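# Sort three desk items onto matching low shelves

## Task

Take each of the three items on the desk and set it on top of whichever low shelf already holds items of the same kind. Items already on the shelves must stay there, every low shelf must be standing upright when you finish, and the robot must not topple over or be left leaning.

## Robot and tools

ROBOT. TidyBot++ is a wheeled base measuring 0.54 x 0.50 x 0.38 m, with four powered casters. It carries one seven-joint arm with a two-finger gripper. The arm's shoulder sits 0.12 m ahead of the base centre and 0.68 m above the floor. The link lengths are 0.42 m for the upper arm, 0.31 m for the forearm and 0.31 m from the wrist to the hand point. There are two cameras: base_camera is fixed to the base (644x364 pinhole), and wrist_camera looks along the hand (644x476 fisheye). The arm starts folded with the hand pointing down, poking up to 0.08 m past the front of the base.

FRAMES. All positions are in metres. The base frame has its origin on the floor under the base centre, with x forward, y left and z up. The odometry frame is the base frame as it was when the scene began. base_odometry only counts wheel rotation, so slip shows up as travel, and it drifts over many moves. Heading is in radians, positive to the left, from -3.142 to 3.142. base_tilt is in degrees, with leaning forward or to the right counted positive. hand_pose is the point midway between the finger pads, in the base frame. The hand's own z axis runs out along the fingers, and the fingers open and close along its y axis.

move. This tool runs a single action made from the keys base, joints, target and speeds. All motions start together. There is one arm, so every argument is a single object or list, never one per arm.
- base: an object holding any of translate_m (forward positive, -2 to 2 m), strafe_m (left positive, -2 to 2 m) and rotate_rad (counter-clockwise seen from above positive, -6.3 to 6.3 rad). These are offsets measured along the base's axes at the moment the command starts, counted from the last reported position. They are not absolute poses.
- joints: absolute target angles in radians, keyed by name. joint_2_rad is limited to ±2.249, joint_4_rad to ±2.579 and joint_6_rad to ±2.099. joint_1_rad, joint_3_rad, joint_5_rad and joint_7_rad turn without limit and take the short way round, so send steps smaller than half a turn. Positive joint_1_rad turns the arm clockwise seen from above, which is the opposite sense to heading. gripper_pos runs from 0 (fully open, about 85 mm gap) to 1 (fully closed), and the gap is roughly 85 x (1 - gripper_pos) mm.
- target: a list of seven numbers [x, y, z, qw, qx, qy, qz] giving an absolute hand pose in the base frame, in metres plus a unit quaternion. When target is used, joints may contain only gripper_pos.
- speeds: caps on speed for this action only. translate_m and strafe_m accept 0.05 to 0.5 m/s, and rotate_rad accepts 0.1 to 1.57 rad/s. If you combine translate and strafe, give the speed under just one of those keys.
- cameras: a list drawn from base_camera, wrist_camera and all. Leaving it out returns every camera; [] returns none.
- blocking: true, or left out, waits until everything is at rest. false returns after about 0.5 s while the robot keeps moving.
Calling move with no action simply reports the state and images. An unknown key makes the call invalid, and a value out of range gets it refused.

Other tools. wait(seconds 0 to 10) lets time pass without issuing commands. stop brakes every running motion. zoom_image(camera, region [x0, y0, x1, y1] in pixels, at most 504x504) enlarges part of that camera's newest image. read_manual gives only licence text. finished_scene(scene = the current scene's number) ends the scene permanently, so the goal must already hold without the robot's help.

RESULTS. The move line reads done, or otherwise the worst status among the motions. base_status, joint_status and hand_status can show done, moving, off_target (came to rest away from the target and may still be pressing), contact_stop or time_out (an unrequested stop, after which the old target is dropped), not_followed (a self-collision check held back the arm, reported as "joint command not followed" or "pose unreachable"), stopped, torque_fault or limit_stop_at_motor_heat. hand_target is where the hand would be with every joint exactly on target. motor_effort gives a percentage of each motor's maximum, with the peak for the last action in brackets. Motor temperatures lists one value per arm joint. on_its_own lists things the robot did without being told. pictures names the order of the returned images. If a call is refused, or an unrequested stop appears, the remaining move, wait and finished_scene calls in that reply are skipped.

PRACTICE. Hand targets can curve, overshoot and end a few centimetres off. To correct, add (wanted - read hand_pose) to the last target. To keep a loaded hand still, resend hand_target rather than hand_pose. A load makes the arm sag, and the sag is not compensated. With the hand pointing down, it reaches about 0.94 m height at most, and only close to the base. Poses that face forward low and close to the base tend to fail. An unreachable pose makes the arm wander for up to 10 s and then report time_out. Joints that stop short because of friction will ignore a repeated identical command, so correct them with offsets instead. When a held item settles onto a surface, hand_pose stops dropping.

AVOID. The arm does not slow down or steer around obstacles, and it keeps pressing against whatever it hits. Driving or turning while the arm is caught on something about 0.6 m or higher can tip the robot. A far reach or a sideways swing from a folded arm can also tip it; withdrawing the arm or backing away rights a slight lean. Hard impacts can cause a torque fault (limits 104.5 N m for joint_1 to joint_4 and 51.3 N m for joint_5 to joint_7), which freezes the arm for 10 s. Motors heat up when holding loads, stretching out or straining; a MOTOR HOT warning appears at 60 °C and the arm goes limp at 75 °C. Do not drop or toss items, let go of something still moving, slam, or push hard. Keep forces on the gripper low, and do not grip hard on an item that is still resting on something. Do not knock over the shelves or the items already on them.

Each tool is called after "Request:" as name(argument=value, ...) on one line, values as JSON.

## Session

Request:
move()

Scene clock: 0.00 s.
Motor temperatures (°C): [43 36 36 38 47 43 40]
base_odometry: x=+0.000 y=+0.000 heading=+0.000
base_tilt: forward=-0.8 right=-0.8
base_status: not commanded
joint_positions: joint_1_rad=+0.049 joint_2_rad=-0.383 joint_3_rad=+3.125 joint_4_rad=-2.530 joint_5_rad=+0.038 joint_6_rad=-0.852 joint_7_rad=+1.569 gripper_pos=+0.000
joint_status: not commanded
motor_effort: joint_1_rad=+0 joint_2_rad=-1 joint_3_rad=+1 joint_4_rad=+14 joint_5_rad=+1 joint_6_rad=+3 joint_7_rad=+0
hand_pose: x=+0.2695 y=-0.0131 z=+0.5929 quat_wxyz=(+0.019, +0.997, -0.006, +0.071) (m; base frame)
hand_target: x=+0.2701 y=-0.0131 z=+0.5933 quat_wxyz=(+0.019, +0.997, -0.006, +0.072) (m; base frame)
hand_status: not commanded
pictures: base_camera, wrist_camera

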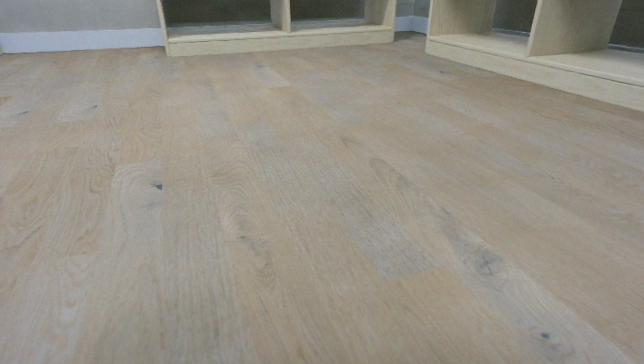

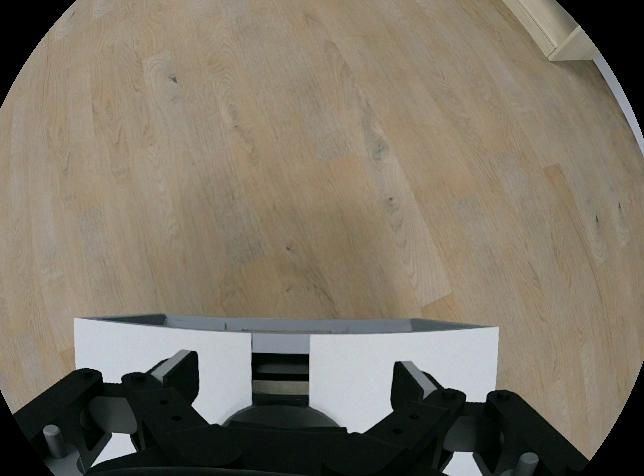

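Request:
move(joints={"joint_6_rad": 0.3})

Scene clock: 2.20 s.
Motor temperatures (°C): [43 36 36 38 47 43 40]
move: done
base_odometry: x=+0.000 y=+0.000 heading=+0.000
base_tilt: forward=-0.9 right=-0.8
base_status: not commanded
joint_positions: joint_1_rad=+0.049 joint_2_rad=-0.383 joint_3_rad=+3.125 joint_4_rad=-2.529 joint_5_rad=+0.038 joint_6_rad=+0.245 joint_7_rad=+1.569 gripper_pos=+0.000
joint_status: all done
motor_effort: joint_1_rad=+0(1) joint_2_rad=-6(6) joint_3_rad=+1(1) joint_4_rad=+19(20) joint_5_rad=+1(1) joint_6_rad=+9(10) joint_7_rad=+0(1)
hand_pose: x=+0.5196 y=-0.0085 z=+0.7997 quat_wxyz=(+0.019, +0.814, +0.005, +0.581) (m; base frame)
hand_target: x=+0.5250 y=-0.0080 z=+0.8167 quat_wxyz=(+0.019, +0.797, +0.005, +0.603) (m; base frame)
hand_status: not commanded
pictures: base_camera, wrist_camera

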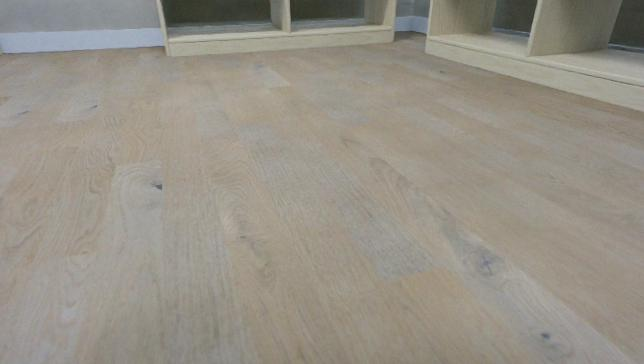

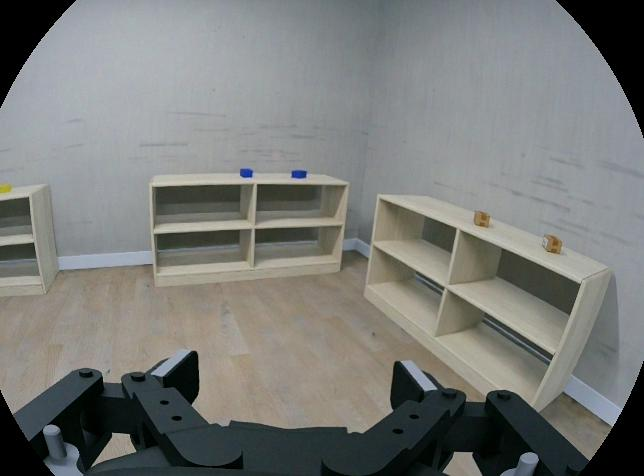

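Request:
zoom_image(camera="wrist_camera", region=[140, 130, 380, 300])

Request:
zoom_image(camera="wrist_camera", region=[360, 150, 620, 420])

Request:
zoom_image(camera="wrist_camera", region=[0, 130, 140, 310])

Scaled by 2.100.

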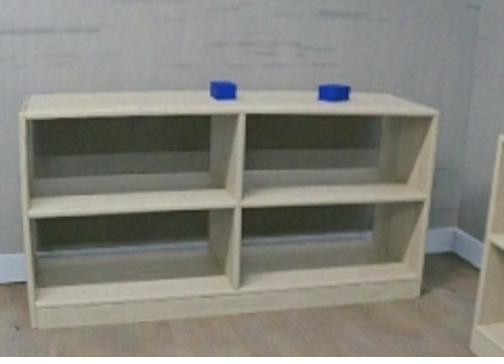

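Scaled by 1.867.

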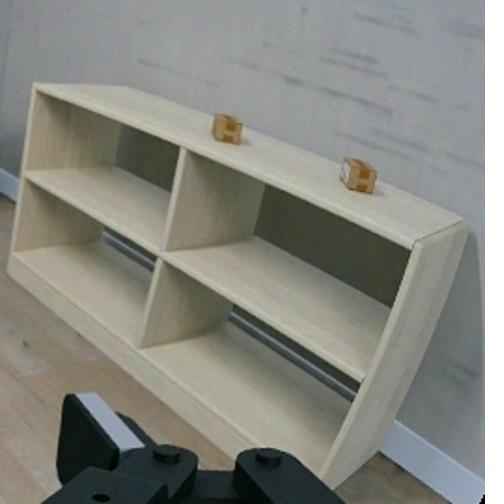

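Scaled by 2.800.

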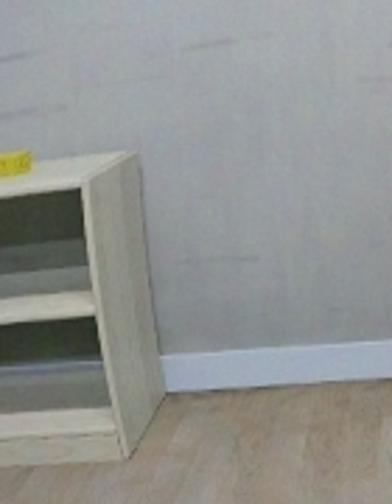

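Request:
move(base={"rotate_rad": 0.8})

Scene clock: 4.53 s.
Motor temperatures (°C): [43 36 36 38 47 43 40]
move: done
base_odometry: x=+0.000 y=+0.000 heading=+0.799
base_tilt: forward=-0.8 right=-0.7
base_status: done
joint_positions: joint_1_rad=+0.049 joint_2_rad=-0.383 joint_3_rad=+3.125 joint_4_rad=-2.529 joint_5_rad=+0.038 joint_6_rad=+0.245 joint_7_rad=+1.569 gripper_pos=+0.000
joint_status: not commanded
motor_effort: joint_1_rad=+0(1) joint_2_rad=-5(7) joint_3_rad=+0(2) joint_4_rad=+19(20) joint_5_rad=+0(2) joint_6_rad=+9(10) joint_7_rad=+0(1)
hand_pose: x=+0.5196 y=-0.0085 z=+0.7997 quat_wxyz=(+0.019, +0.814, +0.005, +0.581) (m; base frame)
hand_target: x=+0.5250 y=-0.0080 z=+0.8167 quat_wxyz=(+0.019, +0.797, +0.005, +0.603) (m; base frame)
hand_status: not commanded
pictures: base_camera, wrist_camera

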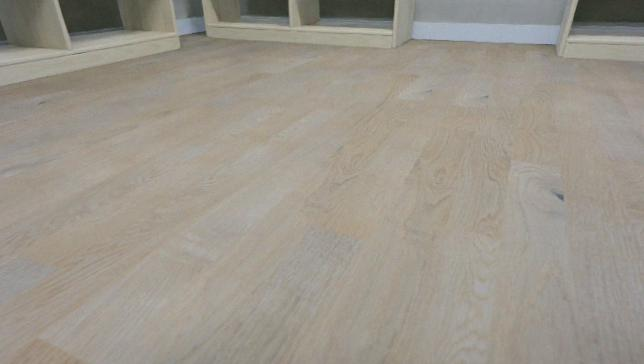

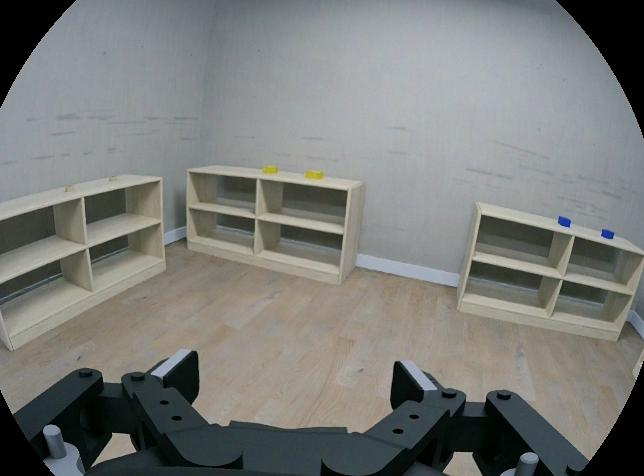

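Request:
zoom_image(camera="wrist_camera", region=[0, 150, 200, 300])

Request:
move(base={"rotate_rad": 1.0})

Scaled by 2.520.

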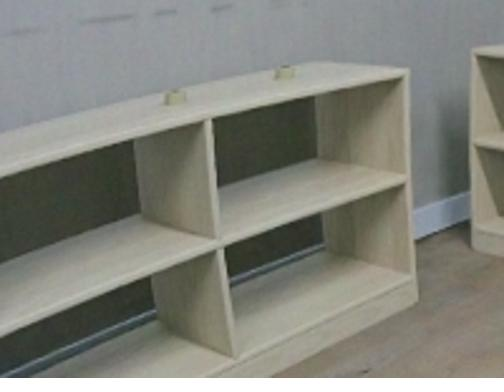

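Scene clock: 6.77 s.
Motor temperatures (°C): [43 36 36 38 47 43 40]
move: done
base_odometry: x=+0.000 y=+0.000 heading=+1.798
base_tilt: forward=-0.8 right=-0.7
base_status: done
joint_positions: joint_1_rad=+0.049 joint_2_rad=-0.383 joint_3_rad=+3.125 joint_4_rad=-2.529 joint_5_rad=+0.038 joint_6_rad=+0.245 joint_7_rad=+1.569 gripper_pos=+0.000
joint_status: not commanded
motor_effort: joint_1_rad=+0(1) joint_2_rad=-6(7) joint_3_rad=+1(2) joint_4_rad=+19(20) joint_5_rad=+1(1) joint_6_rad=+9(10) joint_7_rad=+0(1)
hand_pose: x=+0.5196 y=-0.0085 z=+0.7998 quat_wxyz=(+0.019, +0.814, +0.005, +0.581) (m; base frame)
hand_target: x=+0.5250 y=-0.0080 z=+0.8167 quat_wxyz=(+0.019, +0.797, +0.005, +0.603) (m; base frame)
hand_status: not commanded
pictures: base_camera, wrist_camera

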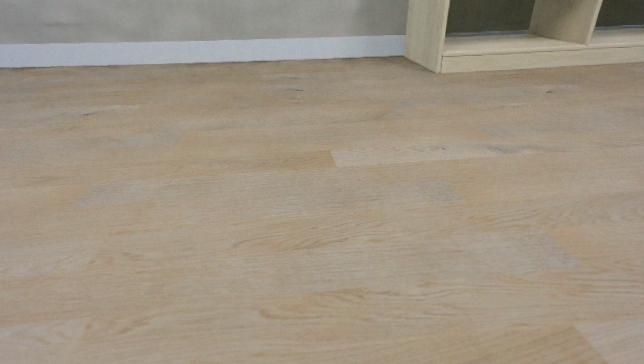

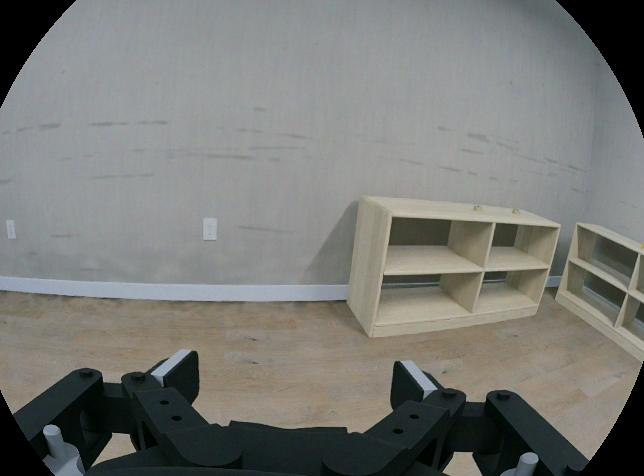

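Request:
zoom_image(camera="wrist_camera", region=[420, 190, 580, 260])

Request:
move(base={"rotate_rad": 1.0})

Scaled by 3.150.

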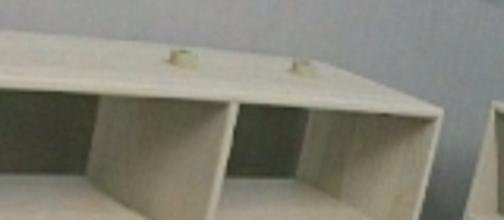

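Scene clock: 8.83 s.
Motor temperatures (°C): [43 36 36 38 47 43 40]
move: done
base_odometry: x=+0.000 y=+0.000 heading=+2.797
base_tilt: forward=-0.8 right=-0.7
base_status: done
joint_positions: joint_1_rad=+0.049 joint_2_rad=-0.383 joint_3_rad=+3.125 joint_4_rad=-2.529 joint_5_rad=+0.038 joint_6_rad=+0.245 joint_7_rad=+1.569 gripper_pos=+0.000
joint_status: not commanded
motor_effort: joint_1_rad=+0(1) joint_2_rad=-5(7) joint_3_rad=+1(2) joint_4_rad=+20(20) joint_5_rad=+1(1) joint_6_rad=+9(10) joint_7_rad=-1(1)
hand_pose: x=+0.5196 y=-0.0085 z=+0.7998 quat_wxyz=(+0.019, +0.814, +0.005, +0.581) (m; base frame)
hand_target: x=+0.5250 y=-0.0080 z=+0.8167 quat_wxyz=(+0.019, +0.797, +0.005, +0.603) (m; base frame)
hand_status: not commanded
pictures: base_camera, wrist_camera

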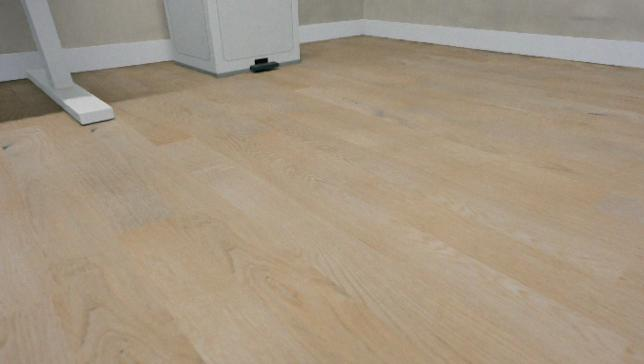

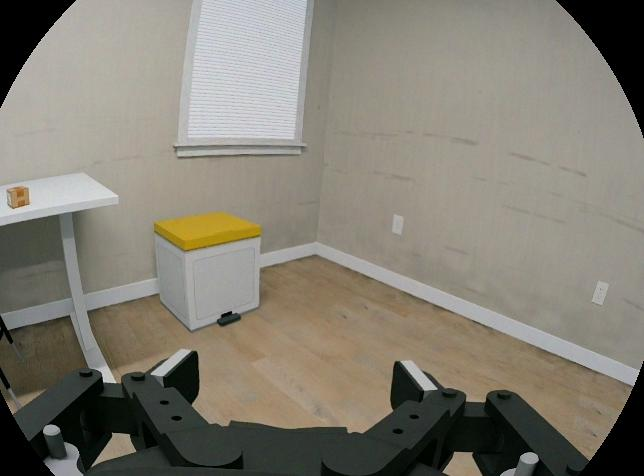

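Request:
move(base={"rotate_rad": 0.6})

Scene clock: 10.50 s.
Motor temperatures (°C): [43 36 36 38 47 43 40]
move: done
base_odometry: x=+0.000 y=+0.000 heading=-2.888
base_tilt: forward=-0.8 right=-0.8
base_status: done
joint_positions: joint_1_rad=+0.049 joint_2_rad=-0.383 joint_3_rad=+3.125 joint_4_rad=-2.529 joint_5_rad=+0.038 joint_6_rad=+0.245 joint_7_rad=+1.569 gripper_pos=+0.000
joint_status: not commanded
motor_effort: joint_1_rad=+0(2) joint_2_rad=-6(7) joint_3_rad=+0(2) joint_4_rad=+19(20) joint_5_rad=+0(1) joint_6_rad=+9(10) joint_7_rad=+0(1)
hand_pose: x=+0.5196 y=-0.0085 z=+0.7998 quat_wxyz=(+0.019, +0.814, +0.005, +0.581) (m; base frame)
hand_target: x=+0.5250 y=-0.0080 z=+0.8167 quat_wxyz=(+0.019, +0.797, +0.005, +0.603) (m; base frame)
hand_status: not commanded
pictures: base_camera, wrist_camera

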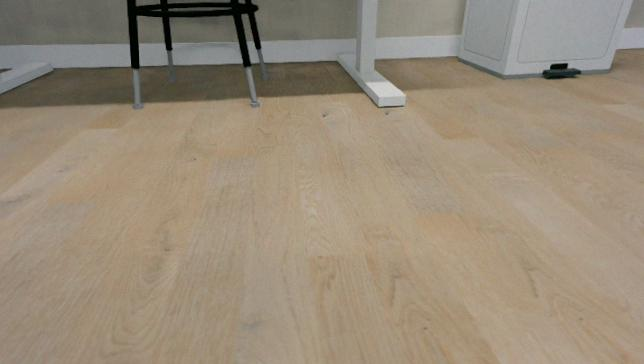

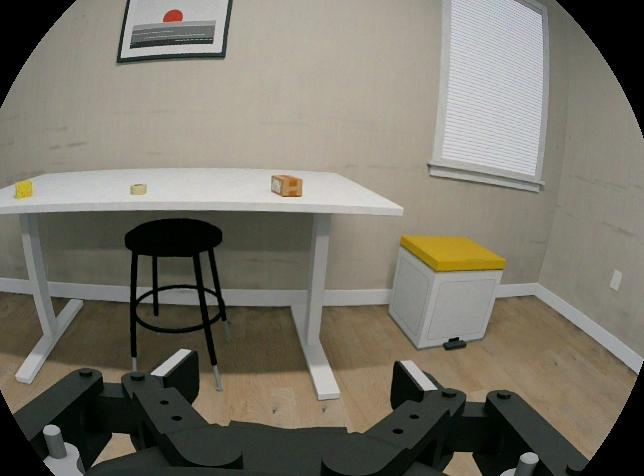

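Request:
zoom_image(camera="wrist_camera", region=[0, 150, 340, 230])

Request:
move(base={"rotate_rad": 0.7})

Scaled by 1.482.

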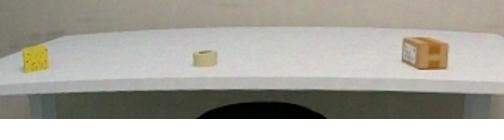

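Scene clock: 12.40 s.
Motor temperatures (°C): [43 36 36 38 47 43 40]
move: done
base_odometry: x=+0.000 y=+0.000 heading=-2.189
base_tilt: forward=-0.8 right=-0.7
base_status: done
joint_positions: joint_1_rad=+0.049 joint_2_rad=-0.383 joint_3_rad=+3.125 joint_4_rad=-2.529 joint_5_rad=+0.038 joint_6_rad=+0.245 joint_7_rad=+1.569 gripper_pos=+0.000
joint_status: not commanded
motor_effort: joint_1_rad=+0(1) joint_2_rad=-6(6) joint_3_rad=+0(2) joint_4_rad=+20(20) joint_5_rad=+1(1) joint_6_rad=+9(10) joint_7_rad=+0(1)
hand_pose: x=+0.5196 y=-0.0085 z=+0.7998 quat_wxyz=(+0.019, +0.814, +0.005, +0.581) (m; base frame)
hand_target: x=+0.5250 y=-0.0080 z=+0.8167 quat_wxyz=(+0.019, +0.797, +0.005, +0.603) (m; base frame)
hand_status: not commanded
pictures: base_camera, wrist_camera

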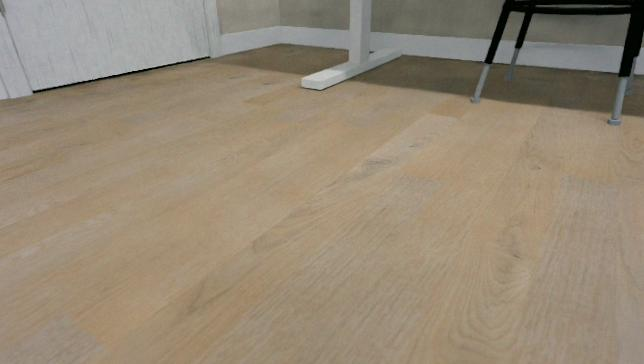

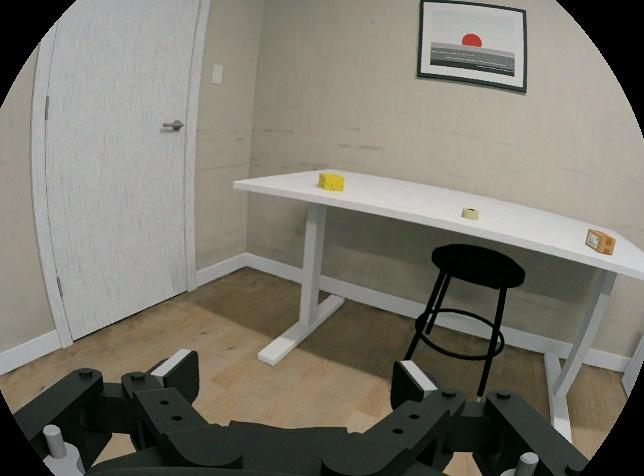

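Request:
move(base={"translate_m": 0.42, "strafe_m": -0.478, "rotate_rad": -0.501}, joints={"joint_6_rad": -0.2})

Scene clock: 19.53 s.
Motor temperatures (°C): [43 36 36 38 47 43 40]
move: done
base_odometry: x=-0.633 y=-0.065 heading=-2.691
base_tilt: forward=-0.8 right=-0.7
base_status: done
joint_positions: joint_1_rad=+0.049 joint_2_rad=-0.381 joint_3_rad=+3.125 joint_4_rad=-2.530 joint_5_rad=+0.038 joint_6_rad=-0.150 joint_7_rad=+1.569 gripper_pos=+0.000
joint_status: all done
motor_effort: joint_1_rad=+0(1) joint_2_rad=-5(7) joint_3_rad=+0(3) joint_4_rad=+18(21) joint_5_rad=+1(1) joint_6_rad=+8(11) joint_7_rad=+0(1)
hand_pose: x=+0.4580 y=-0.0117 z=+0.6938 quat_wxyz=(+0.020, +0.912, +0.001, +0.409) (m; base frame)
hand_target: x=+0.4478 y=-0.0120 z=+0.6835 quat_wxyz=(+0.020, +0.922, +0.000, +0.387) (m; base frame)
hand_status: not commanded
pictures: base_camera, wrist_camera

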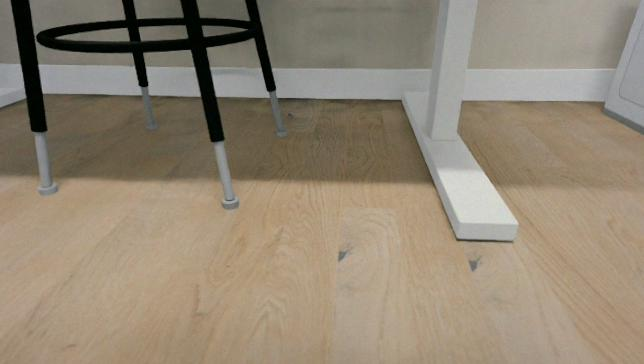

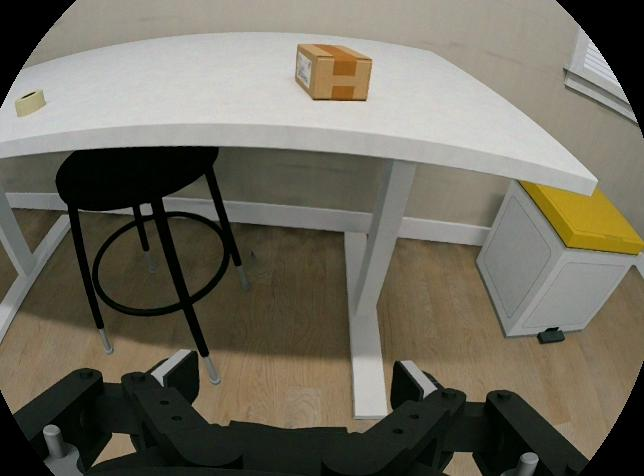

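Request:
move(target=[0.44, -0.03, 0.91, 0, 1, 0, 0])

Request:
move(base={"translate_m": 0.25})

Scene clock: 23.57 s.
Motor temperatures (°C): [43 36 36 38 47 43 40]
move: done
base_odometry: x=-0.633 y=-0.065 heading=-2.691
base_tilt: forward=-0.8 right=-0.6
base_status: not commanded
joint_positions: joint_1_rad=+0.049 joint_2_rad=+0.053 joint_3_rad=+3.185 joint_4_rad=-1.131 joint_5_rad=+0.038 joint_6_rad=-1.895 joint_7_rad=+1.629 gripper_pos=+0.000
joint_status: not commanded
motor_effort: joint_1_rad=+0(1) joint_2_rad=-18(19) joint_3_rad=+0(1) joint_4_rad=+16(20) joint_5_rad=+1(2) joint_6_rad=+2(8) joint_7_rad=+0(1)
hand_pose: x=+0.4498 y=-0.0401 z=+0.9098 quat_wxyz=(+0.021, +0.999, -0.024, +0.029) (m; base frame)
hand_target: x=+0.4400 y=-0.0300 z=+0.9100 quat_wxyz=(+0.000, +1.000, +0.000, +0.000) (m; base frame)
hand_status: done (0.014 m and 4.9 deg from the pose sent, 0.218 m and 48.4 deg at the start)
pictures: base_camera, wrist_camera

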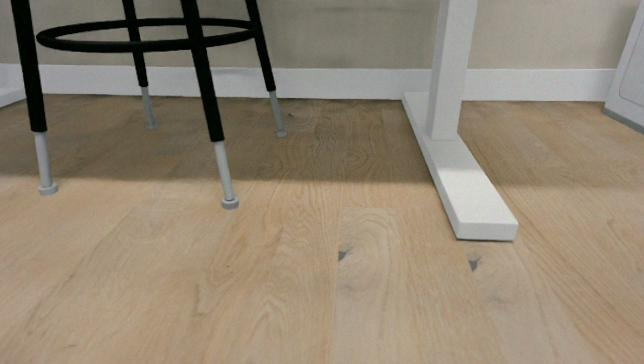

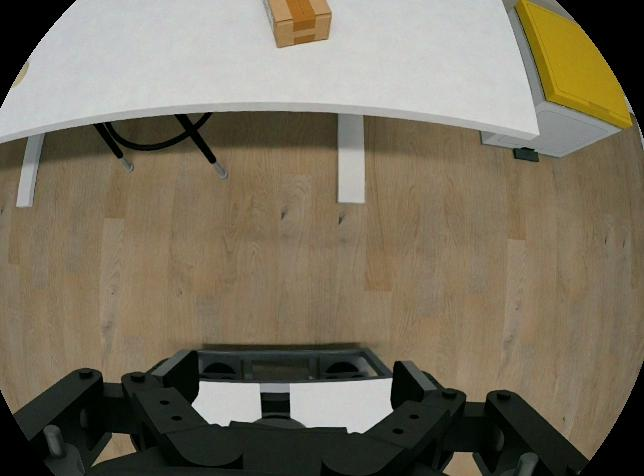

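Scene clock: 25.40 s.
Motor temperatures (°C): [43 36 36 38 47 43 40]
move: done
base_odometry: x=-0.859 y=-0.174 heading=-2.691
base_tilt: forward=-0.8 right=-0.7
base_status: done
joint_positions: joint_1_rad=+0.049 joint_2_rad=+0.072 joint_3_rad=+3.186 joint_4_rad=-1.129 joint_5_rad=+0.038 joint_6_rad=-1.902 joint_7_rad=+1.630 gripper_pos=+0.000
joint_status: not commanded
motor_effort: joint_1_rad=+0(1) joint_2_rad=-19(22) joint_3_rad=+0(1) joint_4_rad=+16(17) joint_5_rad=+1(1) joint_6_rad=+2(3) joint_7_rad=-1(1)
hand_pose: x=+0.4524 y=-0.0405 z=+0.9043 quat_wxyz=(+0.021, +0.999, -0.024, +0.018) (m; base frame)
hand_target: x=+0.4400 y=-0.0300 z=+0.9100 quat_wxyz=(+0.000, +1.000, +0.000, +0.000) (m; base frame)
hand_status: not commanded
pictures: base_camera, wrist_camera

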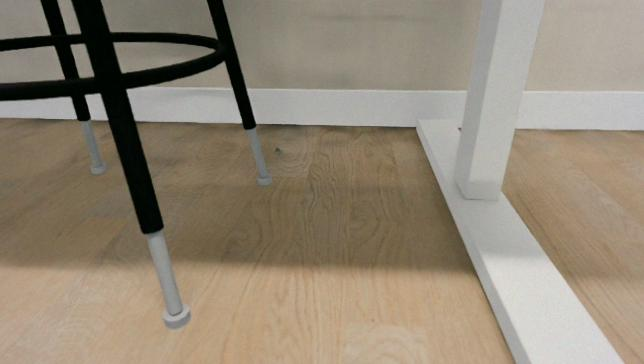

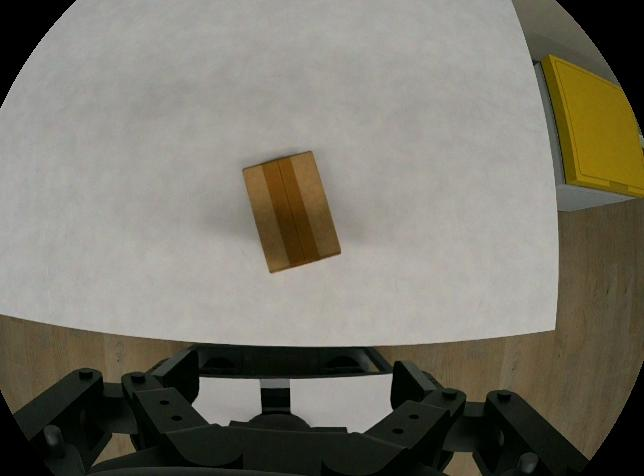

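Request:
move(target=[0.53, -0.022, 0.86, 0, 0.9931, 0.1175, 0])

Scene clock: 28.03 s.
Motor temperatures (°C): [43 36 36 38 47 43 40]
move: done
base_odometry: x=-0.858 y=-0.174 heading=-2.691
base_tilt: forward=-0.8 right=-0.8
base_status: not commanded
joint_positions: joint_1_rad=+0.049 joint_2_rad=+0.254 joint_3_rad=+3.181 joint_4_rad=-1.069 joint_5_rad=+0.038 joint_6_rad=-1.885 joint_7_rad=+1.820 gripper_pos=+0.000
joint_status: not commanded
motor_effort: joint_1_rad=+0(1) joint_2_rad=-26(29) joint_3_rad=+0(1) joint_4_rad=+16(17) joint_5_rad=+0(1) joint_6_rad=+0(2) joint_7_rad=+0(1)
hand_pose: x=+0.5070 y=-0.0422 z=+0.8558 quat_wxyz=(+0.017, +0.996, +0.075, -0.036) (m; base frame)
hand_target: x=+0.5300 y=-0.0220 z=+0.8600 quat_wxyz=(+0.000, +0.993, +0.117, +0.000) (m; base frame)
hand_status: done (0.031 m and 6.7 deg from the pose sent, 0.091 m and 16.6 deg at the start)
pictures: base_camera, wrist_camera

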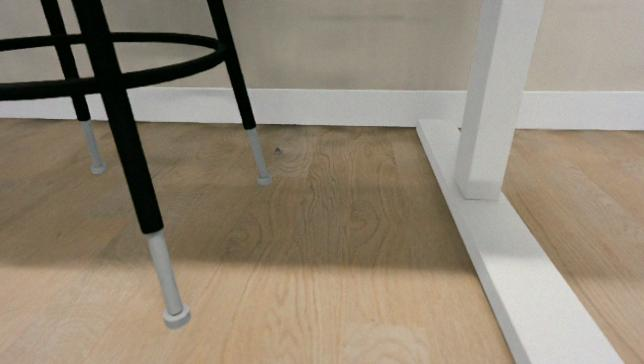

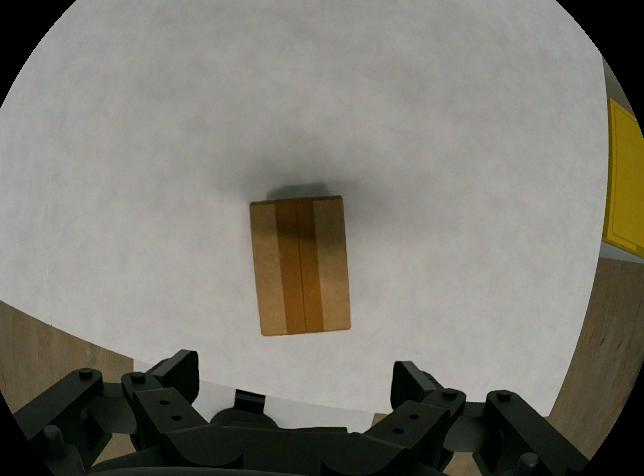

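Request:
move(target=[0.565, -0.010, 0.84, 0, 0.98796, 0.1547, 0])

Scene clock: 29.67 s.
Motor temperatures (°C): [42 36 36 38 47 43 40]
move: done
base_odometry: x=-0.858 y=-0.174 heading=-2.691
base_tilt: forward=-0.8 right=-0.7
base_status: not commanded
joint_positions: joint_1_rad=+0.049 joint_2_rad=+0.328 joint_3_rad=+3.158 joint_4_rad=-1.020 joint_5_rad=+0.038 joint_6_rad=-1.864 joint_7_rad=+1.859 gripper_pos=+0.000
joint_status: not commanded
motor_effort: joint_1_rad=+0(1) joint_2_rad=-28(30) joint_3_rad=+0(1) joint_4_rad=+17(18) joint_5_rad=+1(1) joint_6_rad=+1(1) joint_7_rad=+0(1)
hand_pose: x=+0.5380 y=-0.0361 z=+0.8393 quat_wxyz=(+0.014, +0.993, +0.107, -0.038) (m; base frame)
hand_target: x=+0.5650 y=-0.0100 z=+0.8400 quat_wxyz=(+0.000, +0.988, +0.155, +0.000) (m; base frame)
hand_status: done (0.038 m and 7.2 deg from the pose sent, 0.068 m and 10.2 deg at the start)
pictures: base_camera, wrist_camera

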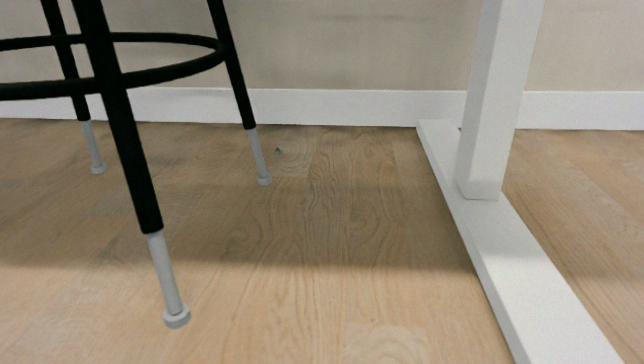

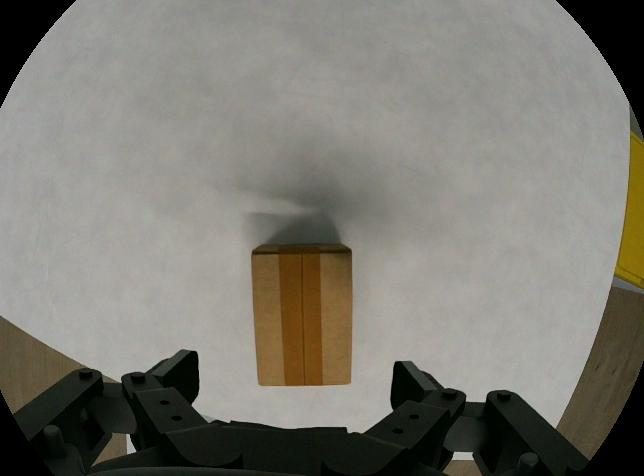

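Request:
move(target=[0.572, -0.007, 0.80, -0.0158, 0.9868, 0.1549, 0.0373])

Scene clock: 32.17 s.
Motor temperatures (°C): [42 36 36 38 47 43 40]
move: done
base_odometry: x=-0.858 y=-0.174 heading=-2.691
base_tilt: forward=-0.8 right=-0.7
base_status: not commanded
joint_positions: joint_1_rad=+0.049 joint_2_rad=+0.289 joint_3_rad=+3.156 joint_4_rad=-1.186 joint_5_rad=+0.012 joint_6_rad=-1.648 joint_7_rad=+1.882 gripper_pos=+0.000
joint_status: not commanded
motor_effort: joint_1_rad=+0(1) joint_2_rad=-27(28) joint_3_rad=-1(1) joint_4_rad=+17(18) joint_5_rad=+0(1) joint_6_rad=+1(1) joint_7_rad=+0(1)
hand_pose: x=+0.5568 y=-0.0294 z=+0.8041 quat_wxyz=(+0.010, +0.992, +0.123, +0.008) (m; base frame)
hand_target: x=+0.5720 y=-0.0070 z=+0.8000 quat_wxyz=(-0.016, +0.987, +0.155, +0.037) (m; base frame)
hand_status: done (0.027 m and 5.8 deg from the pose sent, 0.060 m and 10.9 deg at the start)
pictures: base_camera, wrist_camera

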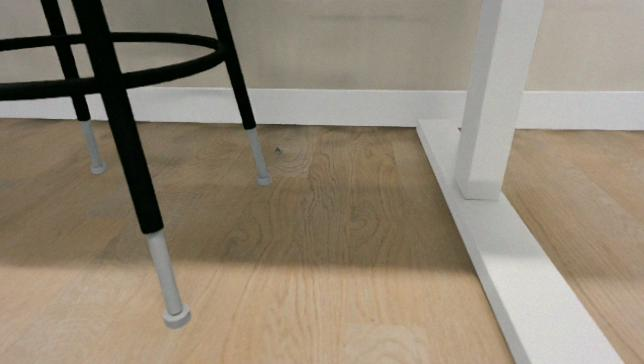

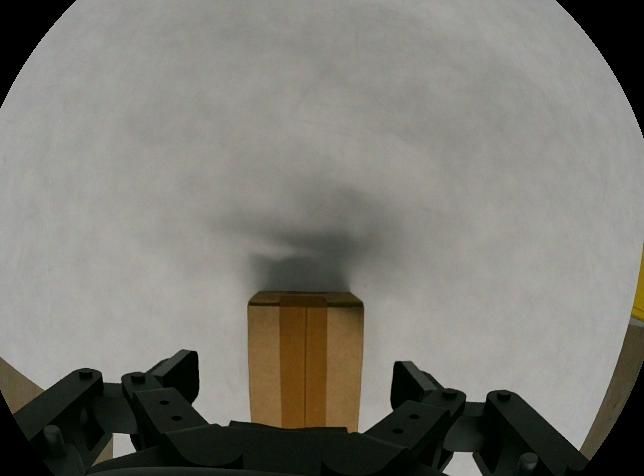

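Request:
move(target=[0.559, -0.011, 0.750, -0.0158, 0.9868, 0.1549, 0.0373])

Scene clock: 33.73 s.
Motor temperatures (°C): [42 36 36 38 47 43 40]
move: done
base_odometry: x=-0.858 y=-0.174 heading=-2.691
base_tilt: forward=-0.8 right=-0.7
base_status: not commanded
joint_positions: joint_1_rad=+0.049 joint_2_rad=+0.258 joint_3_rad=+3.156 joint_4_rad=-1.387 joint_5_rad=+0.009 joint_6_rad=-1.480 joint_7_rad=+1.902 gripper_pos=+0.000
joint_status: not commanded
motor_effort: joint_1_rad=+0(0) joint_2_rad=-26(28) joint_3_rad=-1(1) joint_4_rad=+17(18) joint_5_rad=+1(1) joint_6_rad=+1(1) joint_7_rad=+0(1)
hand_pose: x=+0.5443 y=-0.0281 z=+0.7539 quat_wxyz=(+0.008, +0.991, +0.134, +0.007) (m; base frame)
hand_target: x=+0.5590 y=-0.0110 z=+0.7500 quat_wxyz=(-0.016, +0.987, +0.155, +0.037) (m; base frame)
hand_status: done (0.023 m and 5.1 deg from the pose sent, 0.057 m and 5.8 deg at the start)
pictures: base_camera, wrist_camera

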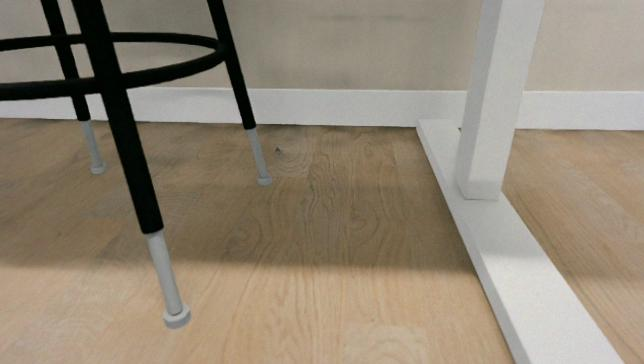

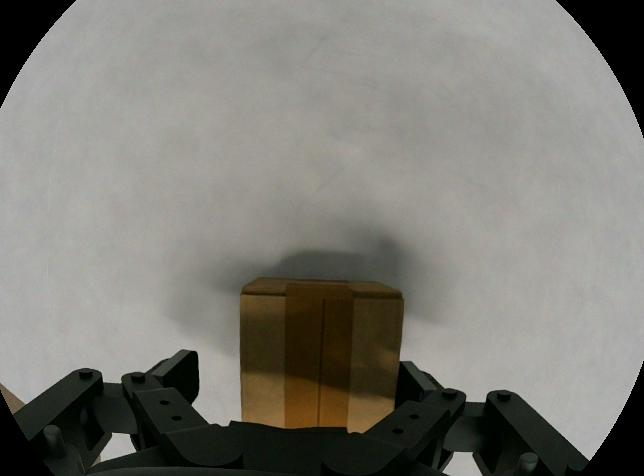

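Request:
move(target=[0.559, -0.021, 0.750, -0.0158, 0.9868, 0.1549, 0.0373], cameras=["wrist_camera"])

Scene clock: 34.80 s.
Motor temperatures (°C): [42 36 36 38 47 43 40]
move: done
base_odometry: x=-0.858 y=-0.174 heading=-2.691
base_tilt: forward=-0.8 right=-0.7
base_status: not commanded
joint_positions: joint_1_rad=+0.069 joint_2_rad=+0.258 joint_3_rad=+3.156 joint_4_rad=-1.387 joint_5_rad=+0.005 joint_6_rad=-1.478 joint_7_rad=+1.929 gripper_pos=+0.000
joint_status: not commanded
motor_effort: joint_1_rad=+0(1) joint_2_rad=-26(27) joint_3_rad=+0(1) joint_4_rad=+17(18) joint_5_rad=+0(1) joint_6_rad=+1(1) joint_7_rad=+0(1)
hand_pose: x=+0.5443 y=-0.0355 z=+0.7541 quat_wxyz=(+0.006, +0.990, +0.137, +0.008) (m; base frame)
hand_target: x=+0.5590 y=-0.0210 z=+0.7500 quat_wxyz=(-0.016, +0.987, +0.155, +0.037) (m; base frame)
hand_status: done (0.021 m and 4.7 deg from the pose sent, 0.017 m and 5.1 deg at the start)
pictures: wrist_camera

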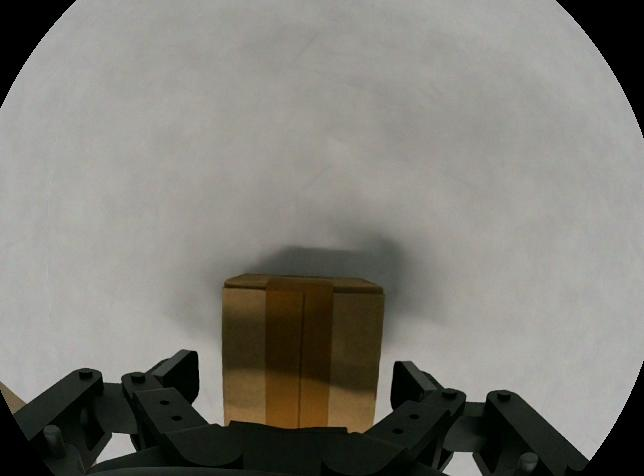

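Request:
move(joints={"gripper_pos": 0.42}, cameras=["wrist_camera"])

Scene clock: 40.03 s.
Motor temperatures (°C): [42 36 36 38 47 43 40]
move: off_target
base_odometry: x=-0.858 y=-0.174 heading=-2.691
base_tilt: forward=-0.8 right=-0.8
base_status: not commanded
joint_positions: joint_1_rad=+0.069 joint_2_rad=+0.254 joint_3_rad=+3.156 joint_4_rad=-1.389 joint_5_rad=+0.005 joint_6_rad=-1.477 joint_7_rad=+1.929 gripper_pos=+0.354
joint_status: gripper_pos off_target (ended at +0.354, target +0.420)
motor_effort: joint_1_rad=+0(1) joint_2_rad=-26(27) joint_3_rad=+0(0) joint_4_rad=+18(18) joint_5_rad=+1(1) joint_6_rad=+1(2) joint_7_rad=+0(1)
hand_pose: x=+0.5436 y=-0.0353 z=+0.7550 quat_wxyz=(+0.006, +0.990, +0.137, +0.009) (m; base frame)
hand_target: x=+0.5590 y=-0.0210 z=+0.7500 quat_wxyz=(-0.016, +0.987, +0.155, +0.037) (m; base frame)
hand_status: not commanded
pictures: wrist_camera

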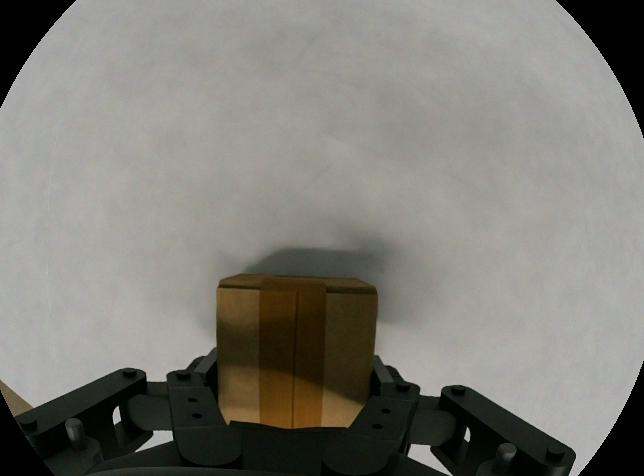

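Request:
move(target=[0.555, -0.021, 0.80, -0.0158, 0.9868, 0.1549, 0.0373], joints={"gripper_pos": 0.55}, cameras=["wrist_camera"])

Scene clock: 41.23 s.
Motor temperatures (°C): [42 36 36 38 47 43 40]
move: off_target
base_odometry: x=-0.858 y=-0.174 heading=-2.691
base_tilt: forward=-0.8 right=-0.7
base_status: not commanded
joint_positions: joint_1_rad=+0.069 joint_2_rad=+0.244 joint_3_rad=+3.156 joint_4_rad=-1.284 joint_5_rad=+0.004 joint_6_rad=-1.516 joint_7_rad=+1.929 gripper_pos=+0.354
joint_status: gripper_pos off_target (ended at +0.354, target +0.550)
motor_effort: joint_1_rad=+0(0) joint_2_rad=-27(28) joint_3_rad=+0(1) joint_4_rad=+18(19) joint_5_rad=+0(1) joint_6_rad=+2(2) joint_7_rad=-1(1)
hand_pose: x=+0.5636 y=-0.0369 z=+0.7936 quat_wxyz=(+0.015, +0.989, +0.137, +0.046) (m; base frame)
hand_target: x=+0.5550 y=-0.0210 z=+0.8000 quat_wxyz=(-0.016, +0.987, +0.155, +0.037) (m; base frame)
hand_status: done (0.019 m and 4.2 deg from the pose sent, 0.049 m and 4.6 deg at the start)
pictures: wrist_camera

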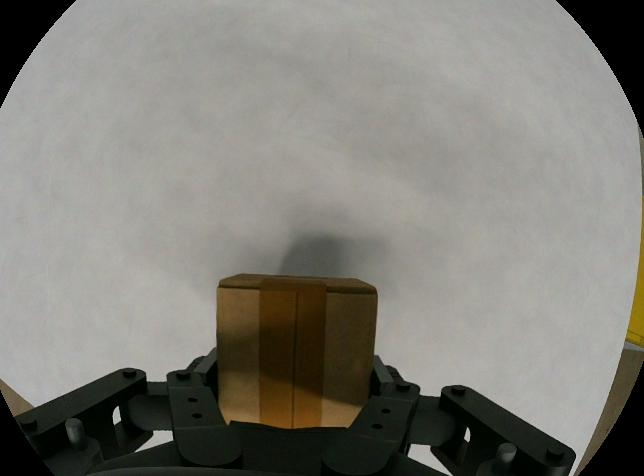

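Request:
move(base={"translate_m": -0.4}, cameras=[])

Request:
move(base={"translate_m": -1.57, "strafe_m": 0.605, "rotate_rad": 1.56}, target=[0.40, -0.01, 0.83, 0, 1, 0, 0])

Scene clock: 45.13 s.
Motor temperatures (°C): [42 36 36 38 47 43 40]
move: done
base_odometry: x=-0.498 y=+0.000 heading=-2.691
base_tilt: forward=-0.8 right=-0.8
base_status: done
joint_positions: joint_1_rad=+0.071 joint_2_rad=+0.233 joint_3_rad=+3.156 joint_4_rad=-1.283 joint_5_rad=-0.001 joint_6_rad=-1.519 joint_7_rad=+1.929 gripper_pos=+0.354
joint_status: not commanded
motor_effort: joint_1_rad=+0(5) joint_2_rad=-27(31) joint_3_rad=+0(4) joint_4_rad=+18(19) joint_5_rad=+1(2) joint_6_rad=+2(3) joint_7_rad=+0(1)
hand_pose: x=+0.5619 y=-0.0355 z=+0.7989 quat_wxyz=(+0.013, +0.989, +0.136, +0.052) (m; base frame)
hand_target: x=+0.5550 y=-0.0210 z=+0.8000 quat_wxyz=(-0.016, +0.987, +0.155, +0.037) (m; base frame)
hand_status: not commanded
pictures: none
No camera images: "cameras" was empty.

Scene clock: 50.27 s.
Motor temperatures (°C): [42 36 36 38 47 43 40]
move: done
base_odometry: x=+1.179 y=+0.139 heading=-1.130
base_tilt: forward=-0.8 right=-0.7
base_status: done
joint_positions: joint_1_rad=+0.013 joint_2_rad=-0.073 joint_3_rad=+3.164 joint_4_rad=-1.498 joint_5_rad=-0.001 joint_6_rad=-1.635 joint_7_rad=+1.652 gripper_pos=+0.354
joint_status: not commanded
motor_effort: joint_1_rad=+0(4) joint_2_rad=-15(31) joint_3_rad=+0(3) joint_4_rad=+18(19) joint_5_rad=+0(2) joint_6_rad=+2(2) joint_7_rad=+0(1)
hand_pose: x=+0.4248 y=-0.0094 z=+0.8367 quat_wxyz=(+0.001, +0.999, +0.023, +0.041) (m; base frame)
hand_target: x=+0.4000 y=-0.0100 z=+0.8300 quat_wxyz=(+0.000, +1.000, +0.000, +0.000) (m; base frame)
hand_status: done (0.026 m and 5.3 deg from the pose sent, 0.167 m and 16.8 deg at the start)
pictures: base_camera, wrist_camera

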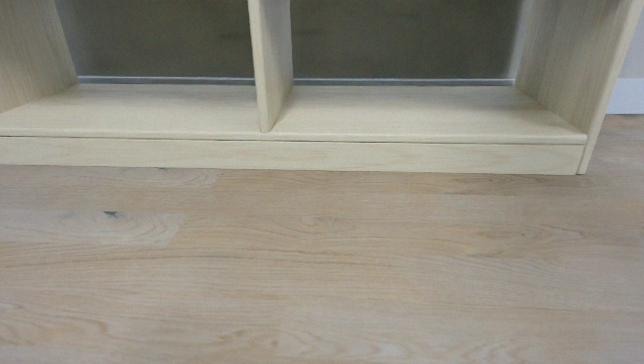

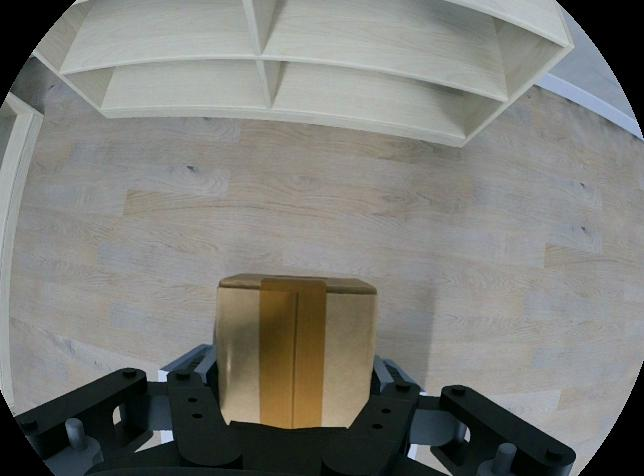

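Request:
move(base={"translate_m": 0.27, "strafe_m": 0.2, "rotate_rad": -0.033})

Scene clock: 53.37 s.
Motor temperatures (°C): [42 36 35 38 47 43 40]
move: done
base_odometry: x=+1.475 y=-0.020 heading=-1.163
base_tilt: forward=-0.9 right=-0.7
base_status: done
joint_positions: joint_1_rad=+0.012 joint_2_rad=-0.072 joint_3_rad=+3.167 joint_4_rad=-1.500 joint_5_rad=-0.001 joint_6_rad=-1.638 joint_7_rad=+1.652 gripper_pos=+0.354
joint_status: not commanded
motor_effort: joint_1_rad=+0(2) joint_2_rad=-15(18) joint_3_rad=+0(1) joint_4_rad=+18(19) joint_5_rad=+0(2) joint_6_rad=+2(3) joint_7_rad=+0(1)
hand_pose: x=+0.4239 y=-0.0100 z=+0.8358 quat_wxyz=(+0.001, +0.999, +0.022, +0.038) (m; base frame)
hand_target: x=+0.4000 y=-0.0100 z=+0.8300 quat_wxyz=(+0.000, +1.000, +0.000, +0.000) (m; base frame)
hand_status: not commanded
pictures: base_camera, wrist_camera

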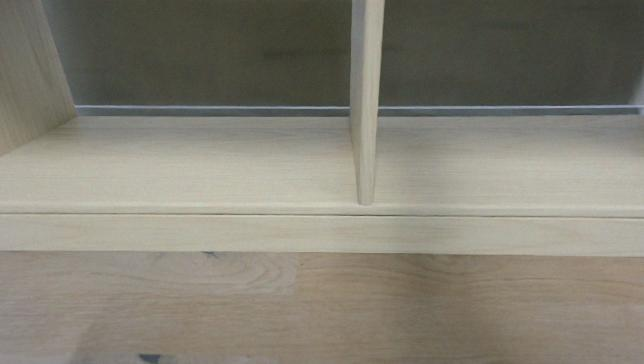

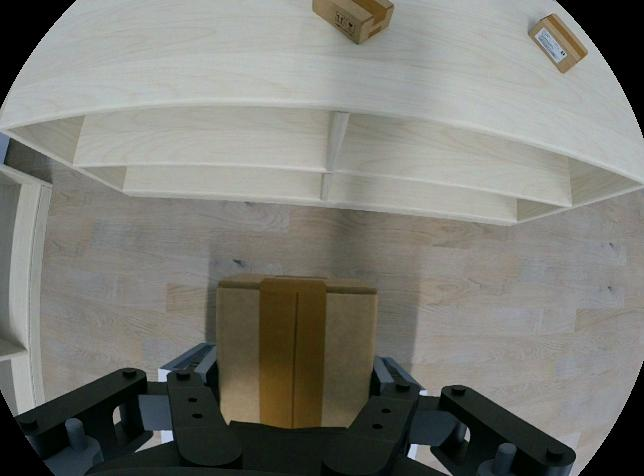

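Request:
move(base={"translate_m": 0.2, "strafe_m": 0.17}, speeds={"translate_m": 0.3})

Scene clock: 56.40 s.
Motor temperatures (°C): [42 36 35 38 47 43 40]
move: done
base_odometry: x=+1.710 y=-0.136 heading=-1.164
base_tilt: forward=-0.8 right=-0.7
base_status: done
joint_positions: joint_1_rad=+0.012 joint_2_rad=-0.075 joint_3_rad=+3.167 joint_4_rad=-1.500 joint_5_rad=-0.001 joint_6_rad=-1.639 joint_7_rad=+1.652 gripper_pos=+0.354
joint_status: not commanded
motor_effort: joint_1_rad=+0(1) joint_2_rad=-15(17) joint_3_rad=+0(1) joint_4_rad=+18(19) joint_5_rad=+0(1) joint_6_rad=+2(2) joint_7_rad=+0(1)
hand_pose: x=+0.4229 y=-0.0100 z=+0.8366 quat_wxyz=(+0.001, +0.999, +0.022, +0.039) (m; base frame)
hand_target: x=+0.4000 y=-0.0100 z=+0.8300 quat_wxyz=(+0.000, +1.000, +0.000, +0.000) (m; base frame)
hand_status: not commanded
pictures: base_camera, wrist_camera

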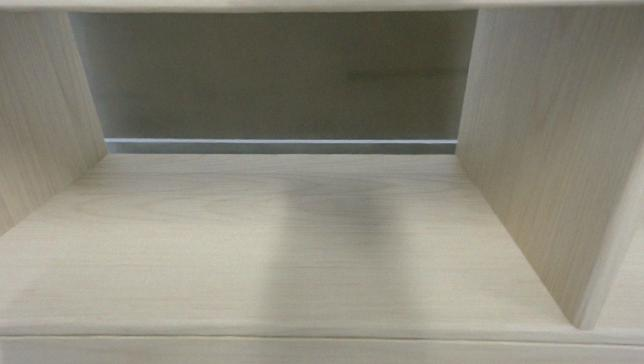

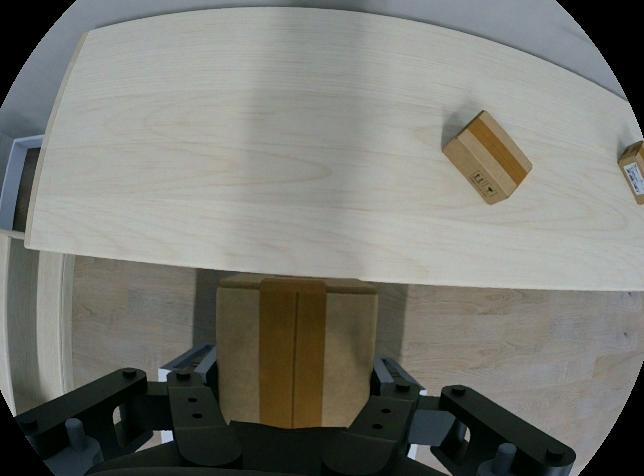

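Request:
move(target=[0.60, 0.045, 0.72, 0, 0.9992, -0.02, -0.03])

Scene clock: 59.43 s.
Motor temperatures (°C): [42 36 35 38 47 43 40]
move: done
base_odometry: x=+1.710 y=-0.136 heading=-1.164
base_tilt: forward=-0.8 right=-0.7
base_status: not commanded
joint_positions: joint_1_rad=-0.078 joint_2_rad=+0.453 joint_3_rad=+3.167 joint_4_rad=-1.223 joint_5_rad=-0.001 joint_6_rad=-1.603 joint_7_rad=+1.501 gripper_pos=+0.354
joint_status: not commanded
motor_effort: joint_1_rad=+0(1) joint_2_rad=-33(35) joint_3_rad=+0(1) joint_4_rad=+16(18) joint_5_rad=+0(1) joint_6_rad=-1(2) joint_7_rad=+0(1)
hand_pose: x=+0.5724 y=+0.0270 z=+0.7187 quat_wxyz=(+0.009, +0.998, -0.008, -0.068) (m; base frame)
hand_target: x=+0.6000 y=+0.0450 z=+0.7200 quat_wxyz=(+0.000, +0.999, -0.020, -0.030) (m; base frame)
hand_status: done (0.033 m and 4.7 deg from the pose sent, 0.219 m and 9.2 deg at the start)
pictures: base_camera, wrist_camera

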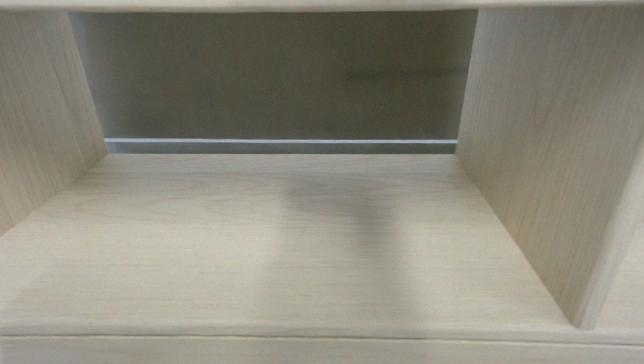

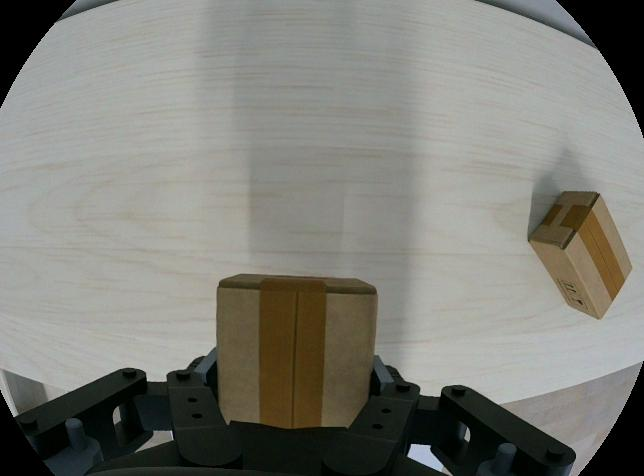

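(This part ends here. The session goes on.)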